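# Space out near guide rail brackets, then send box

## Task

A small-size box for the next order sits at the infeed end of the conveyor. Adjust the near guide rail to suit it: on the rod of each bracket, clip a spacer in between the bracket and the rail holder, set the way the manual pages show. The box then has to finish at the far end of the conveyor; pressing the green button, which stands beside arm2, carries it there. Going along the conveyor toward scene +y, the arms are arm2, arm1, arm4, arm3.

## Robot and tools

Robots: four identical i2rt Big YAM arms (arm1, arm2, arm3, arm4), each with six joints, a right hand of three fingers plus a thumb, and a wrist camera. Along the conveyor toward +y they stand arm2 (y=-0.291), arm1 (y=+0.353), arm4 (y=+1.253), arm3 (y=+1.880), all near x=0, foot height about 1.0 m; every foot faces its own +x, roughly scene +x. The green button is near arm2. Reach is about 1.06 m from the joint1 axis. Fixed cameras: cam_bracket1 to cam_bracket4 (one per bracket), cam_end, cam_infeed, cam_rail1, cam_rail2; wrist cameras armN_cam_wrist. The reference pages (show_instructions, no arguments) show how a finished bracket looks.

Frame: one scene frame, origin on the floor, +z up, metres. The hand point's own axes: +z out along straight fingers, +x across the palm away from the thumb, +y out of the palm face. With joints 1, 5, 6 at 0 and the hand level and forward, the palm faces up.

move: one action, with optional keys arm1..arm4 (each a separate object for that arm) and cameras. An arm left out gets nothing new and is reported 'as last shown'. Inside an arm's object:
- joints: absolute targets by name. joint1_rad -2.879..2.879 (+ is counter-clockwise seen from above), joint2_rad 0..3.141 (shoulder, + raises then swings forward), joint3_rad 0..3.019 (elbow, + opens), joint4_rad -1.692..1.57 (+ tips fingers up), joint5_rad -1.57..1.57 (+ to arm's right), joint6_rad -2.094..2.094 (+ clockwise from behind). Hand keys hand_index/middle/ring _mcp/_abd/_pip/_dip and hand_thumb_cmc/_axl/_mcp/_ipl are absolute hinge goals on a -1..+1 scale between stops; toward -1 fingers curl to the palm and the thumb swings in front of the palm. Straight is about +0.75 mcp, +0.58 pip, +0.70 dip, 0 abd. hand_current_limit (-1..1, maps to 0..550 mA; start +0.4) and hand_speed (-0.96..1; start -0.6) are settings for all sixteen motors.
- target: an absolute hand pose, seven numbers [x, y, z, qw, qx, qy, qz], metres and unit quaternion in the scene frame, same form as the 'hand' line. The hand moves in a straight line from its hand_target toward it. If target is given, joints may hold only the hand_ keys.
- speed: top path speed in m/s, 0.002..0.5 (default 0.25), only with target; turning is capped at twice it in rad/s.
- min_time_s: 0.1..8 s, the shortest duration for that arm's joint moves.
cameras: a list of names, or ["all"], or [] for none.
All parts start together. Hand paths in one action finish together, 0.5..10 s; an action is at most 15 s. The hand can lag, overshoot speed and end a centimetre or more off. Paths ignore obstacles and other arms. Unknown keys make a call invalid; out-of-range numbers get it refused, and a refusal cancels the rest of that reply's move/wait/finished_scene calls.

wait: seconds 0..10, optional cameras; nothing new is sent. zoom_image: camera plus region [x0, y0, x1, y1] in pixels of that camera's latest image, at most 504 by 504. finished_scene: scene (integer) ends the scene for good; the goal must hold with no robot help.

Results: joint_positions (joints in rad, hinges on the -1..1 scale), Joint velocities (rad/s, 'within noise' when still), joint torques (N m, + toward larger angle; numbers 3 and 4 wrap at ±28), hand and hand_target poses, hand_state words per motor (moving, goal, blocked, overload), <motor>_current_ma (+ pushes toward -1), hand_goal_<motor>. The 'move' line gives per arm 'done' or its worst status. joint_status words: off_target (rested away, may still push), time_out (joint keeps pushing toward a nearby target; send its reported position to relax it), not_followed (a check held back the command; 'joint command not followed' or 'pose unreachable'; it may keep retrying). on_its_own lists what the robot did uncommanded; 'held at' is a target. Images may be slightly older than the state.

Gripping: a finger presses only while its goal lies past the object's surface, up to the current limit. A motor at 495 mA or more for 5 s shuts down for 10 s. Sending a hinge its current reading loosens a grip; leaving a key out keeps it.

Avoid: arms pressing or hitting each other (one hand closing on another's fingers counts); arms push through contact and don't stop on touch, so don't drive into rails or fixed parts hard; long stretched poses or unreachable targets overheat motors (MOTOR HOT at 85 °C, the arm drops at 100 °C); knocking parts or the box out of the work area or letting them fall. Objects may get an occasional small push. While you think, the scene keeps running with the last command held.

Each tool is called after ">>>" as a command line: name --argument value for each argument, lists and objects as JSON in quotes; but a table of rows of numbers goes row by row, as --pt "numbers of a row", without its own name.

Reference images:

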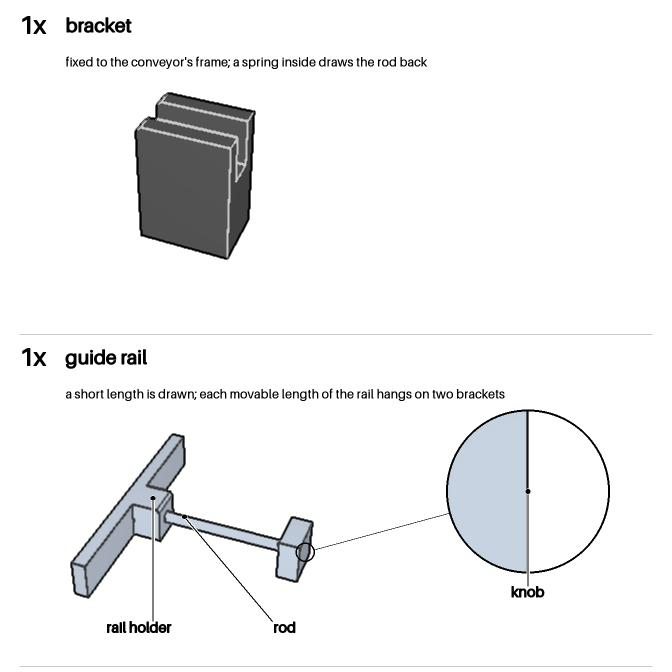

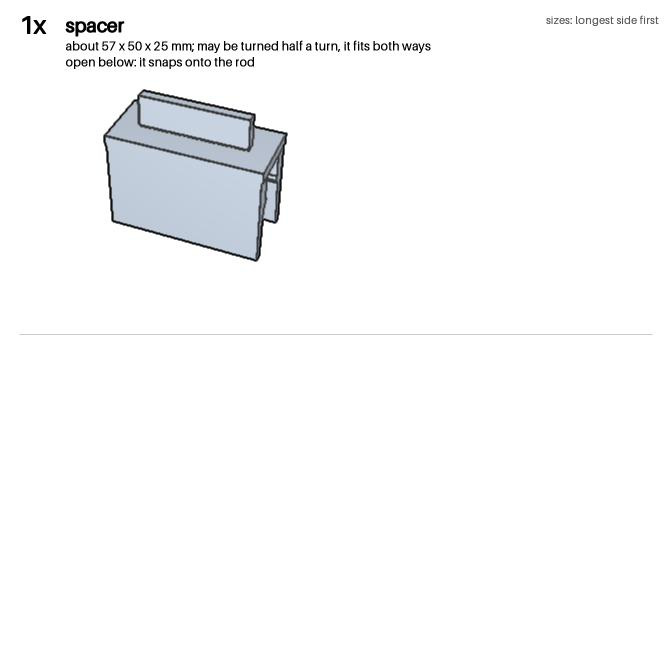

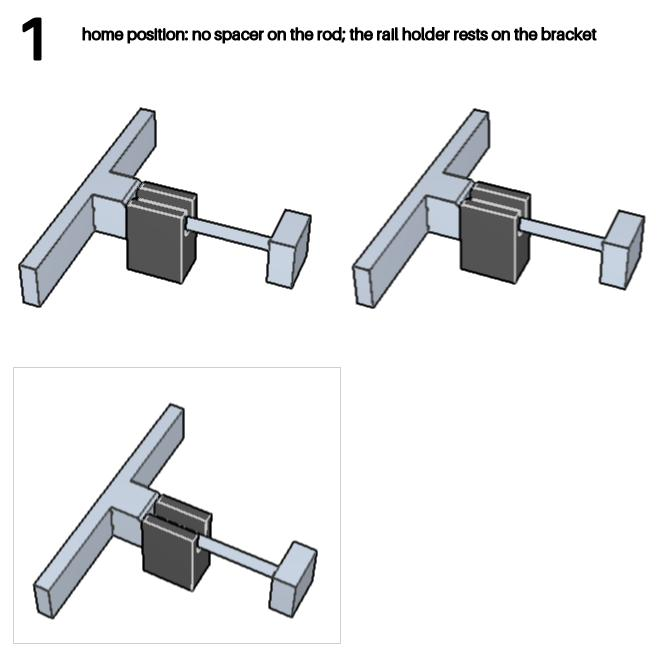

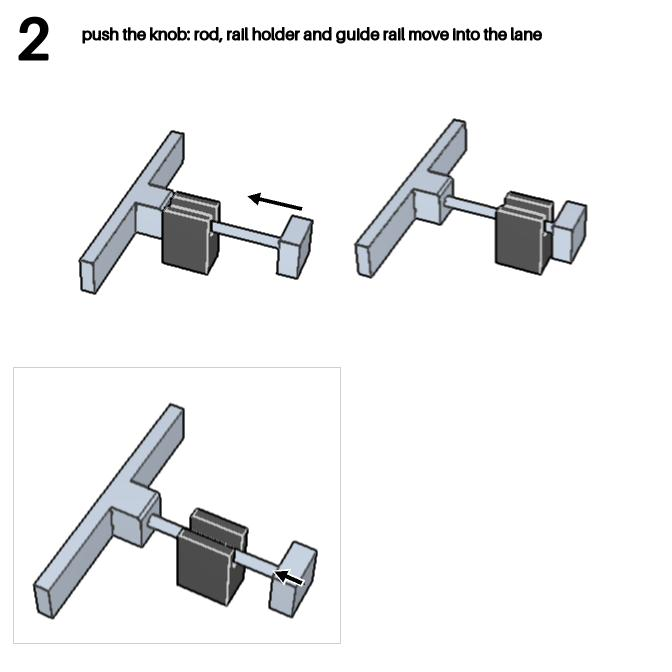

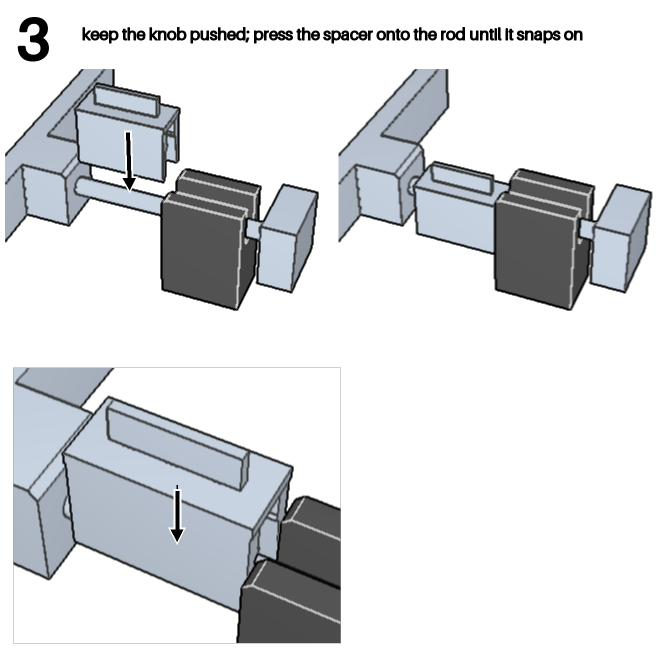

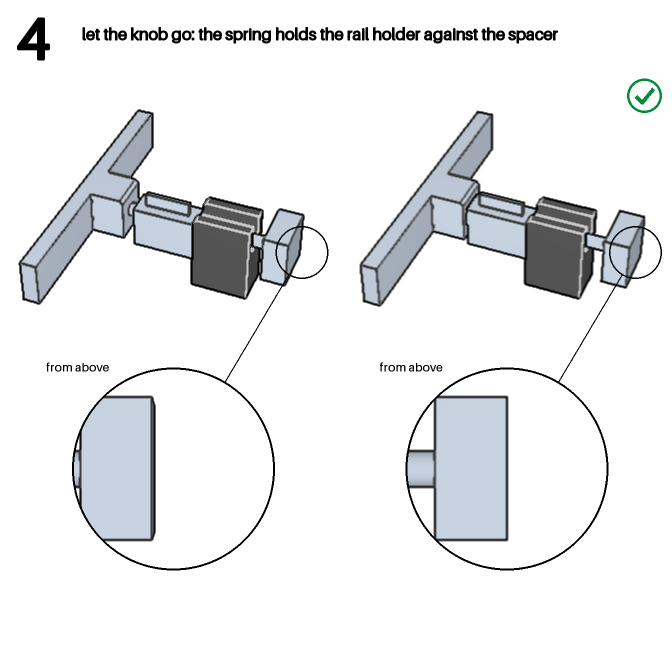

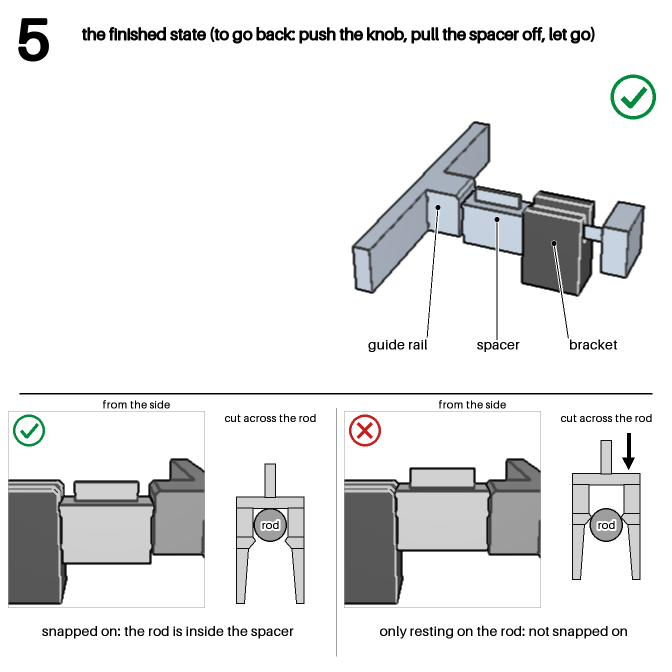

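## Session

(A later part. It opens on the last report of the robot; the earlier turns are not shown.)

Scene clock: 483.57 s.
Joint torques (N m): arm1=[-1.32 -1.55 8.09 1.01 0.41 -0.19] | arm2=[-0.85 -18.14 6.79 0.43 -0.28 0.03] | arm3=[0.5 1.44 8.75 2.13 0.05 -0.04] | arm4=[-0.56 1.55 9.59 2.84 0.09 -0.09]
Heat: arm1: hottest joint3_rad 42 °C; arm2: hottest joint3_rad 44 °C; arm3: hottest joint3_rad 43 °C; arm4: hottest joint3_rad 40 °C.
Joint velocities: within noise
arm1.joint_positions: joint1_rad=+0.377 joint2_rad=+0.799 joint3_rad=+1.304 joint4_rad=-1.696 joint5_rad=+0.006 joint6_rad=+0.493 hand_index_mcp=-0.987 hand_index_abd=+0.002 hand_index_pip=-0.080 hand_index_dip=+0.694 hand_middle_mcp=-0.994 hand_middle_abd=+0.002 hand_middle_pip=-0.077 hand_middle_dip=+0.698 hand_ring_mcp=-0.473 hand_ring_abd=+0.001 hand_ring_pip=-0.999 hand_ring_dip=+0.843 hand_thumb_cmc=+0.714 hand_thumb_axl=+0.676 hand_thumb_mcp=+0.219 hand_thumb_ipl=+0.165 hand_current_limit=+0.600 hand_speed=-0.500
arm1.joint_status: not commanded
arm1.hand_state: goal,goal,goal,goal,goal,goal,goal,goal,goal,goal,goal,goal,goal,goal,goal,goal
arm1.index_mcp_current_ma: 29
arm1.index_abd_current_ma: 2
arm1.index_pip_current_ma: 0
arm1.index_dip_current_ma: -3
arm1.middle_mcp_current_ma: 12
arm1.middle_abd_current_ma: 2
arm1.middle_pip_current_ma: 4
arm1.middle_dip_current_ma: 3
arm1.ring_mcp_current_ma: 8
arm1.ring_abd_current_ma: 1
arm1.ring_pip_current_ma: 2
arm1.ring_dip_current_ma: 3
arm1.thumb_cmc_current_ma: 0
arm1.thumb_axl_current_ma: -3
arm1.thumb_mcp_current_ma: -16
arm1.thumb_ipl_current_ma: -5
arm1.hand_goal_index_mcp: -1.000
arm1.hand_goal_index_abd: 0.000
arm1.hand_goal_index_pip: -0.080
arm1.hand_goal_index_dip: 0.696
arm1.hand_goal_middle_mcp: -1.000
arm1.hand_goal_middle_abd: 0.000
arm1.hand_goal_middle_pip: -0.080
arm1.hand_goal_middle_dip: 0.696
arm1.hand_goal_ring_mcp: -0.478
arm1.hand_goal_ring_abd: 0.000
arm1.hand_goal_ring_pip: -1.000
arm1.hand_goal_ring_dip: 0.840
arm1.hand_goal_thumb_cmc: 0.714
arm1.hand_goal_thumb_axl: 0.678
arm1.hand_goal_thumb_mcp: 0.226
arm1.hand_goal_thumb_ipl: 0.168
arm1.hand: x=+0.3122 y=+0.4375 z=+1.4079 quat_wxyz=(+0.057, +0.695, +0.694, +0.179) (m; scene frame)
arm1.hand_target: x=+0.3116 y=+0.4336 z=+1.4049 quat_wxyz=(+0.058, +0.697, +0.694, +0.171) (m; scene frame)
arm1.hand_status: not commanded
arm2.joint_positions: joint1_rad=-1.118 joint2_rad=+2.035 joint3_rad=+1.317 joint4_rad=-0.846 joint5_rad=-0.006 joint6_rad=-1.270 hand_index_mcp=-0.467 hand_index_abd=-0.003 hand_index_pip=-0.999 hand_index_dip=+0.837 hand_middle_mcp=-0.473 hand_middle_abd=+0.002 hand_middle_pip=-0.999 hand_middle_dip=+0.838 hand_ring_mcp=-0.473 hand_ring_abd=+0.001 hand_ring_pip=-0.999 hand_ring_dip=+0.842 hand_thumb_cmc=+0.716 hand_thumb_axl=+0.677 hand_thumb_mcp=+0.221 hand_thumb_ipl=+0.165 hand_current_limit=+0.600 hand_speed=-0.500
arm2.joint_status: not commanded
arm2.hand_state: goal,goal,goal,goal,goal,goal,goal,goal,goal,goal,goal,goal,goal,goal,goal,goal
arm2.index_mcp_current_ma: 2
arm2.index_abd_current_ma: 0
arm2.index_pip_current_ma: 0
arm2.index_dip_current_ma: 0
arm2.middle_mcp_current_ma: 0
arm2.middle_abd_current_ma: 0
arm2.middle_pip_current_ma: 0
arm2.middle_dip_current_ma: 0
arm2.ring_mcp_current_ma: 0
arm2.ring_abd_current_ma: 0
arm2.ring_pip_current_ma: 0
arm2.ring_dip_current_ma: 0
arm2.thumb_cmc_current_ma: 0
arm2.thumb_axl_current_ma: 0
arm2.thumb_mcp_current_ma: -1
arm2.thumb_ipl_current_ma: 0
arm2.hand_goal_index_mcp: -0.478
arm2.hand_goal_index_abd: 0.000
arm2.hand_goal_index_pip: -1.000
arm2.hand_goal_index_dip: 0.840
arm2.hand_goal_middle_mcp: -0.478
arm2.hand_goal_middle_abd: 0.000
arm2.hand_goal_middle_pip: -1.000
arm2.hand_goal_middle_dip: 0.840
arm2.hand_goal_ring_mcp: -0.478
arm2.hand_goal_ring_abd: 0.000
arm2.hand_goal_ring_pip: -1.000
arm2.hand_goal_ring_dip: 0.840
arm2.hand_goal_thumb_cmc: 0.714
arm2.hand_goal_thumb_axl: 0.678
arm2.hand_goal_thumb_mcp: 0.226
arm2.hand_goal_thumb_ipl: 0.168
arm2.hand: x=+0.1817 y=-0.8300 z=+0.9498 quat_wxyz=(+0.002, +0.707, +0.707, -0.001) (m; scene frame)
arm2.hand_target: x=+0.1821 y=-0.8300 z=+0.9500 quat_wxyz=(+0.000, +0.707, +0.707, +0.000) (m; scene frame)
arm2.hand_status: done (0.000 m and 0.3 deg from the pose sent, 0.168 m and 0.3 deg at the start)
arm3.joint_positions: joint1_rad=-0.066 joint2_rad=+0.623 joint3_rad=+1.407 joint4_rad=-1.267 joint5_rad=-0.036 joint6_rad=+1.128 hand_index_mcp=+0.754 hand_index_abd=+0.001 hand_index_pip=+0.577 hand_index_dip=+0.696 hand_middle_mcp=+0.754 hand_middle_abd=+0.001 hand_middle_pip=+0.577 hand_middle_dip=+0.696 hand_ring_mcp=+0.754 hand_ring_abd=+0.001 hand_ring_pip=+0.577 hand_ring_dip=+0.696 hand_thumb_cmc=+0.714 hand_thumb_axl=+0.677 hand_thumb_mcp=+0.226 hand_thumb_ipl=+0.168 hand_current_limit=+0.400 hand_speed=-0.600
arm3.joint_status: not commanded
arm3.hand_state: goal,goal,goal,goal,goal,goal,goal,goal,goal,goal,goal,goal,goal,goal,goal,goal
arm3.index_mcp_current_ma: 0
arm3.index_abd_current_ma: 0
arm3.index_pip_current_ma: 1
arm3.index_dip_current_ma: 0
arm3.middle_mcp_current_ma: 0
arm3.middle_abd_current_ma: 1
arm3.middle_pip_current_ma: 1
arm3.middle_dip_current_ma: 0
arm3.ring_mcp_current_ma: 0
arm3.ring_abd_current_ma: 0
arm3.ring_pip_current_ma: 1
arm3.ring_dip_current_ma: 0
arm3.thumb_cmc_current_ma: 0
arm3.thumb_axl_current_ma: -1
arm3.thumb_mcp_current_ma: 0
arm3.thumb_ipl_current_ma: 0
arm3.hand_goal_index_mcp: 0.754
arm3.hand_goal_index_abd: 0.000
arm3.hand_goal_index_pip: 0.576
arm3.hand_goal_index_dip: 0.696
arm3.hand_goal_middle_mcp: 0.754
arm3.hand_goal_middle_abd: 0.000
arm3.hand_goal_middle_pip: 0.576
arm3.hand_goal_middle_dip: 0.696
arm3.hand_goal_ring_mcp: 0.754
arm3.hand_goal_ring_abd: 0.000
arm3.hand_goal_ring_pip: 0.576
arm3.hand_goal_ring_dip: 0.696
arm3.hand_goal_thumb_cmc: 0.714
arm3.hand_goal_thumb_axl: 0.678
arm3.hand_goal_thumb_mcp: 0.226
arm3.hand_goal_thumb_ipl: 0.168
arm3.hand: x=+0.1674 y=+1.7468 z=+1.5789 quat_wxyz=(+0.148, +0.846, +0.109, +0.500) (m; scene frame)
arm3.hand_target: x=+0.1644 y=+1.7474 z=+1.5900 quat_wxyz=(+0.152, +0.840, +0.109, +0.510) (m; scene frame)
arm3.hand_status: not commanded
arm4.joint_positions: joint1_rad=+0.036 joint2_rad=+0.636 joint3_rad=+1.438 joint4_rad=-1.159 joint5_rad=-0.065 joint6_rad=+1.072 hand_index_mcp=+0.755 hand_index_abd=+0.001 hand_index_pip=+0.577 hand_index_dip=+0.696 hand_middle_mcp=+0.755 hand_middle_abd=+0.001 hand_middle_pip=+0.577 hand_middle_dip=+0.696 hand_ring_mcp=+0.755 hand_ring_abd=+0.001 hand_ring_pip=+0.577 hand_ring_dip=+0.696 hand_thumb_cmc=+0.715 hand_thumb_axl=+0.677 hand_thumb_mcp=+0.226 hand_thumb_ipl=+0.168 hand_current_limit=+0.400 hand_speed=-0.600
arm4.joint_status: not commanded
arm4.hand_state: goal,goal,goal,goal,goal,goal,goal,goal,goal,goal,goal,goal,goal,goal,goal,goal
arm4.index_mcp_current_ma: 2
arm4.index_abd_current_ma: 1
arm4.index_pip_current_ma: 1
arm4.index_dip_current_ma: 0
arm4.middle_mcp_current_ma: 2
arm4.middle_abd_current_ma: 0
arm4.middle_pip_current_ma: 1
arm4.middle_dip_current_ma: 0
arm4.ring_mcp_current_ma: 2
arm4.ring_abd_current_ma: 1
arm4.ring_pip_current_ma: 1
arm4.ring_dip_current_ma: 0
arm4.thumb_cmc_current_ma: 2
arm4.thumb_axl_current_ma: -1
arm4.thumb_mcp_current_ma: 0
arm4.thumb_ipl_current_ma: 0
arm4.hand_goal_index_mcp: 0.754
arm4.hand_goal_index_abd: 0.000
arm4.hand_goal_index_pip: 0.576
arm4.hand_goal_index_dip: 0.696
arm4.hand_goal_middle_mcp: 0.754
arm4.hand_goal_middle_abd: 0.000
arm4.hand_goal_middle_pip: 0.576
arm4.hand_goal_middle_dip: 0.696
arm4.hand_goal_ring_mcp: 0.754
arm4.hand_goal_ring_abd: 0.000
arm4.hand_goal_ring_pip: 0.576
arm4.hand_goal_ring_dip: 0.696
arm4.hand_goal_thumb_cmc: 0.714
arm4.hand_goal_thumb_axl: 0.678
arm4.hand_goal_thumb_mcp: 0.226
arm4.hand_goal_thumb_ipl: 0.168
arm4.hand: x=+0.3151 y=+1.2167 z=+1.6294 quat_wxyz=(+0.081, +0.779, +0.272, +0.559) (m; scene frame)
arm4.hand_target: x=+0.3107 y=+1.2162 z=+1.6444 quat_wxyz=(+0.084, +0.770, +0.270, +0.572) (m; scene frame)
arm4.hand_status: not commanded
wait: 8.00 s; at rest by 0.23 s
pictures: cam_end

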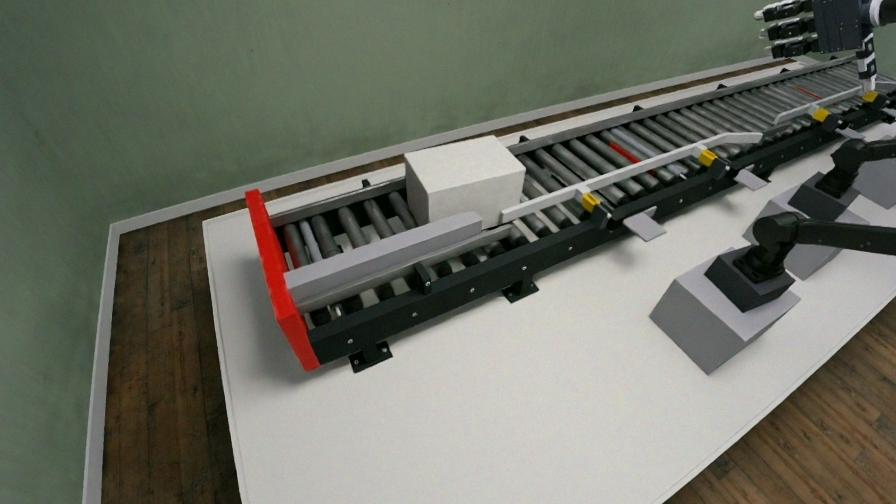

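>>> wait --seconds 5 --cameras '["cam_end"]'

Scene clock: 488.60 s.
Joint torques (N m): arm1=[-1.26 -1.49 8.1 0.98 0.41 -0.19] | arm2=[-0.5 -17.61 6.63 0.32 -0.31 0.05] | arm3=[0.38 0.79 8.75 1.8 0.07 0] | arm4=[-0.44 1.55 9.58 2.85 0.09 -0.1]
Heat: arm1: hottest joint3_rad 42 °C; arm2: hottest joint3_rad 44 °C; arm3: hottest joint3_rad 43 °C; arm4: hottest joint3_rad 40 °C.
Joint velocities: within noise
arm1.joint_positions: joint1_rad=+0.377 joint2_rad=+0.799 joint3_rad=+1.304 joint4_rad=-1.696 joint5_rad=+0.006 joint6_rad=+0.493 hand_index_mcp=-0.987 hand_index_abd=+0.002 hand_index_pip=-0.080 hand_index_dip=+0.694 hand_middle_mcp=-0.994 hand_middle_abd=+0.002 hand_middle_pip=-0.077 hand_middle_dip=+0.698 hand_ring_mcp=-0.473 hand_ring_abd=+0.001 hand_ring_pip=-0.999 hand_ring_dip=+0.843 hand_thumb_cmc=+0.714 hand_thumb_axl=+0.676 hand_thumb_mcp=+0.219 hand_thumb_ipl=+0.165 hand_current_limit=+0.600 hand_speed=-0.500
arm1.joint_status: not commanded
arm1.hand_state: goal,goal,goal,goal,goal,goal,goal,goal,goal,goal,goal,goal,goal,goal,goal,goal
arm1.index_mcp_current_ma: 29
arm1.index_abd_current_ma: 2
arm1.index_pip_current_ma: 0
arm1.index_dip_current_ma: -3
arm1.middle_mcp_current_ma: 12
arm1.middle_abd_current_ma: 2
arm1.middle_pip_current_ma: 4
arm1.middle_dip_current_ma: 3
arm1.ring_mcp_current_ma: 8
arm1.ring_abd_current_ma: 1
arm1.ring_pip_current_ma: 2
arm1.ring_dip_current_ma: 3
arm1.thumb_cmc_current_ma: 0
arm1.thumb_axl_current_ma: -3
arm1.thumb_mcp_current_ma: -16
arm1.thumb_ipl_current_ma: -5
arm1.hand_goal_index_mcp: -1.000
arm1.hand_goal_index_abd: 0.000
arm1.hand_goal_index_pip: -0.080
arm1.hand_goal_index_dip: 0.696
arm1.hand_goal_middle_mcp: -1.000
arm1.hand_goal_middle_abd: 0.000
arm1.hand_goal_middle_pip: -0.080
arm1.hand_goal_middle_dip: 0.696
arm1.hand_goal_ring_mcp: -0.478
arm1.hand_goal_ring_abd: 0.000
arm1.hand_goal_ring_pip: -1.000
arm1.hand_goal_ring_dip: 0.840
arm1.hand_goal_thumb_cmc: 0.714
arm1.hand_goal_thumb_axl: 0.678
arm1.hand_goal_thumb_mcp: 0.226
arm1.hand_goal_thumb_ipl: 0.168
arm1.hand: x=+0.3122 y=+0.4375 z=+1.4079 quat_wxyz=(+0.057, +0.695, +0.694, +0.179) (m; scene frame)
arm1.hand_target: x=+0.3116 y=+0.4336 z=+1.4049 quat_wxyz=(+0.058, +0.697, +0.694, +0.171) (m; scene frame)
arm1.hand_status: not commanded
arm2.joint_positions: joint1_rad=-1.118 joint2_rad=+2.035 joint3_rad=+1.317 joint4_rad=-0.846 joint5_rad=-0.006 joint6_rad=-1.270 hand_index_mcp=-0.467 hand_index_abd=-0.003 hand_index_pip=-0.999 hand_index_dip=+0.837 hand_middle_mcp=-0.473 hand_middle_abd=+0.002 hand_middle_pip=-0.999 hand_middle_dip=+0.838 hand_ring_mcp=-0.473 hand_ring_abd=+0.001 hand_ring_pip=-0.999 hand_ring_dip=+0.842 hand_thumb_cmc=+0.716 hand_thumb_axl=+0.677 hand_thumb_mcp=+0.221 hand_thumb_ipl=+0.165 hand_current_limit=+0.600 hand_speed=-0.500
arm2.joint_status: not commanded
arm2.hand_state: goal,goal,goal,goal,goal,goal,goal,goal,goal,goal,goal,goal,goal,goal,goal,goal
arm2.index_mcp_current_ma: 2
arm2.index_abd_current_ma: 0
arm2.index_pip_current_ma: 0
arm2.index_dip_current_ma: 0
arm2.middle_mcp_current_ma: 0
arm2.middle_abd_current_ma: 0
arm2.middle_pip_current_ma: 0
arm2.middle_dip_current_ma: 0
arm2.ring_mcp_current_ma: 0
arm2.ring_abd_current_ma: 0
arm2.ring_pip_current_ma: 0
arm2.ring_dip_current_ma: 0
arm2.thumb_cmc_current_ma: 0
arm2.thumb_axl_current_ma: 0
arm2.thumb_mcp_current_ma: -1
arm2.thumb_ipl_current_ma: 0
arm2.hand_goal_index_mcp: -0.478
arm2.hand_goal_index_abd: 0.000
arm2.hand_goal_index_pip: -1.000
arm2.hand_goal_index_dip: 0.840
arm2.hand_goal_middle_mcp: -0.478
arm2.hand_goal_middle_abd: 0.000
arm2.hand_goal_middle_pip: -1.000
arm2.hand_goal_middle_dip: 0.840
arm2.hand_goal_ring_mcp: -0.478
arm2.hand_goal_ring_abd: 0.000
arm2.hand_goal_ring_pip: -1.000
arm2.hand_goal_ring_dip: 0.840
arm2.hand_goal_thumb_cmc: 0.714
arm2.hand_goal_thumb_axl: 0.678
arm2.hand_goal_thumb_mcp: 0.226
arm2.hand_goal_thumb_ipl: 0.168
arm2.hand: x=+0.1817 y=-0.8300 z=+0.9498 quat_wxyz=(+0.002, +0.707, +0.707, -0.001) (m; scene frame)
arm2.hand_target: x=+0.1821 y=-0.8300 z=+0.9500 quat_wxyz=(+0.000, +0.707, +0.707, +0.000) (m; scene frame)
arm2.hand_status: done (0.000 m and 0.3 deg from the pose sent, 0.168 m and 0.3 deg at the start)
arm3.joint_positions: joint1_rad=-0.066 joint2_rad=+0.623 joint3_rad=+1.407 joint4_rad=-1.267 joint5_rad=-0.036 joint6_rad=+1.128 hand_index_mcp=+0.754 hand_index_abd=+0.001 hand_index_pip=+0.577 hand_index_dip=+0.696 hand_middle_mcp=+0.754 hand_middle_abd=+0.001 hand_middle_pip=+0.577 hand_middle_dip=+0.696 hand_ring_mcp=+0.754 hand_ring_abd=+0.001 hand_ring_pip=+0.577 hand_ring_dip=+0.696 hand_thumb_cmc=+0.714 hand_thumb_axl=+0.677 hand_thumb_mcp=+0.226 hand_thumb_ipl=+0.168 hand_current_limit=+0.400 hand_speed=-0.600
arm3.joint_status: not commanded
arm3.hand_state: goal,goal,goal,goal,goal,goal,goal,goal,goal,goal,goal,goal,goal,goal,goal,goal
arm3.index_mcp_current_ma: 0
arm3.index_abd_current_ma: 0
arm3.index_pip_current_ma: 1
arm3.index_dip_current_ma: 0
arm3.middle_mcp_current_ma: 0
arm3.middle_abd_current_ma: 1
arm3.middle_pip_current_ma: 1
arm3.middle_dip_current_ma: 0
arm3.ring_mcp_current_ma: 0
arm3.ring_abd_current_ma: 0
arm3.ring_pip_current_ma: 1
arm3.ring_dip_current_ma: 0
arm3.thumb_cmc_current_ma: 0
arm3.thumb_axl_current_ma: -1
arm3.thumb_mcp_current_ma: 0
arm3.thumb_ipl_current_ma: 0
arm3.hand_goal_index_mcp: 0.754
arm3.hand_goal_index_abd: 0.000
arm3.hand_goal_index_pip: 0.576
arm3.hand_goal_index_dip: 0.696
arm3.hand_goal_middle_mcp: 0.754
arm3.hand_goal_middle_abd: 0.000
arm3.hand_goal_middle_pip: 0.576
arm3.hand_goal_middle_dip: 0.696
arm3.hand_goal_ring_mcp: 0.754
arm3.hand_goal_ring_abd: 0.000
arm3.hand_goal_ring_pip: 0.576
arm3.hand_goal_ring_dip: 0.696
arm3.hand_goal_thumb_cmc: 0.714
arm3.hand_goal_thumb_axl: 0.678
arm3.hand_goal_thumb_mcp: 0.226
arm3.hand_goal_thumb_ipl: 0.168
arm3.hand: x=+0.1674 y=+1.7468 z=+1.5789 quat_wxyz=(+0.148, +0.846, +0.109, +0.500) (m; scene frame)
arm3.hand_target: x=+0.1644 y=+1.7474 z=+1.5900 quat_wxyz=(+0.152, +0.840, +0.109, +0.510) (m; scene frame)
arm3.hand_status: not commanded
arm4.joint_positions: joint1_rad=+0.036 joint2_rad=+0.636 joint3_rad=+1.438 joint4_rad=-1.159 joint5_rad=-0.065 joint6_rad=+1.072 hand_index_mcp=+0.755 hand_index_abd=+0.001 hand_index_pip=+0.577 hand_index_dip=+0.696 hand_middle_mcp=+0.755 hand_middle_abd=+0.001 hand_middle_pip=+0.577 hand_middle_dip=+0.696 hand_ring_mcp=+0.755 hand_ring_abd=+0.001 hand_ring_pip=+0.577 hand_ring_dip=+0.696 hand_thumb_cmc=+0.715 hand_thumb_axl=+0.677 hand_thumb_mcp=+0.226 hand_thumb_ipl=+0.168 hand_current_limit=+0.400 hand_speed=-0.600
arm4.joint_status: not commanded
arm4.hand_state: goal,goal,goal,goal,goal,goal,goal,goal,goal,goal,goal,goal,goal,goal,goal,goal
arm4.index_mcp_current_ma: 2
arm4.index_abd_current_ma: 1
arm4.index_pip_current_ma: 1
arm4.index_dip_current_ma: 0
arm4.middle_mcp_current_ma: 2
arm4.middle_abd_current_ma: 0
arm4.middle_pip_current_ma: 1
arm4.middle_dip_current_ma: 0
arm4.ring_mcp_current_ma: 2
arm4.ring_abd_current_ma: 1
arm4.ring_pip_current_ma: 1
arm4.ring_dip_current_ma: 0
arm4.thumb_cmc_current_ma: 2
arm4.thumb_axl_current_ma: -1
arm4.thumb_mcp_current_ma: 0
arm4.thumb_ipl_current_ma: 0
arm4.hand_goal_index_mcp: 0.754
arm4.hand_goal_index_abd: 0.000
arm4.hand_goal_index_pip: 0.576
arm4.hand_goal_index_dip: 0.696
arm4.hand_goal_middle_mcp: 0.754
arm4.hand_goal_middle_abd: 0.000
arm4.hand_goal_middle_pip: 0.576
arm4.hand_goal_middle_dip: 0.696
arm4.hand_goal_ring_mcp: 0.754
arm4.hand_goal_ring_abd: 0.000
arm4.hand_goal_ring_pip: 0.576
arm4.hand_goal_ring_dip: 0.696
arm4.hand_goal_thumb_cmc: 0.714
arm4.hand_goal_thumb_axl: 0.678
arm4.hand_goal_thumb_mcp: 0.226
arm4.hand_goal_thumb_ipl: 0.168
arm4.hand: x=+0.3151 y=+1.2167 z=+1.6294 quat_wxyz=(+0.081, +0.779, +0.272, +0.559) (m; scene frame)
arm4.hand_target: x=+0.3107 y=+1.2162 z=+1.6444 quat_wxyz=(+0.084, +0.770, +0.270, +0.572) (m; scene frame)
arm4.hand_status: not commanded
wait: 5.00 s; at rest by 0.23 s
pictures: cam_end

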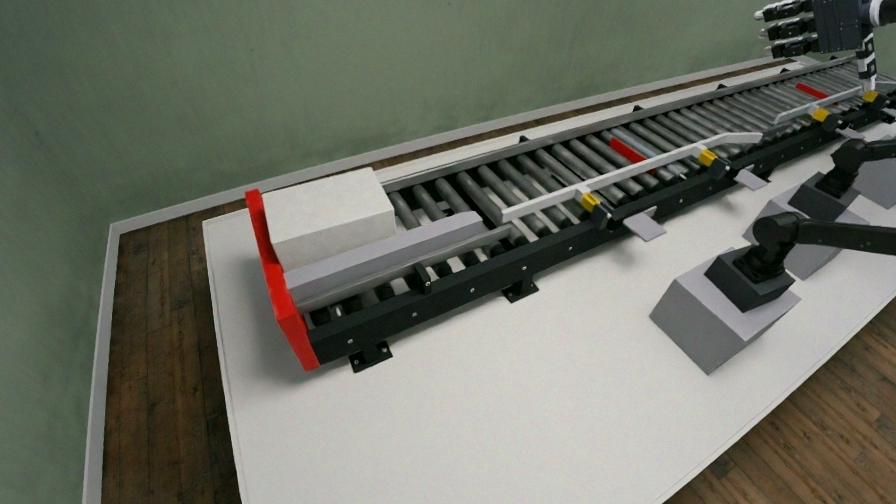

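Box is at the conveyor's end.

>>> finished_scene --scene 2

The scene is finished: the task was done.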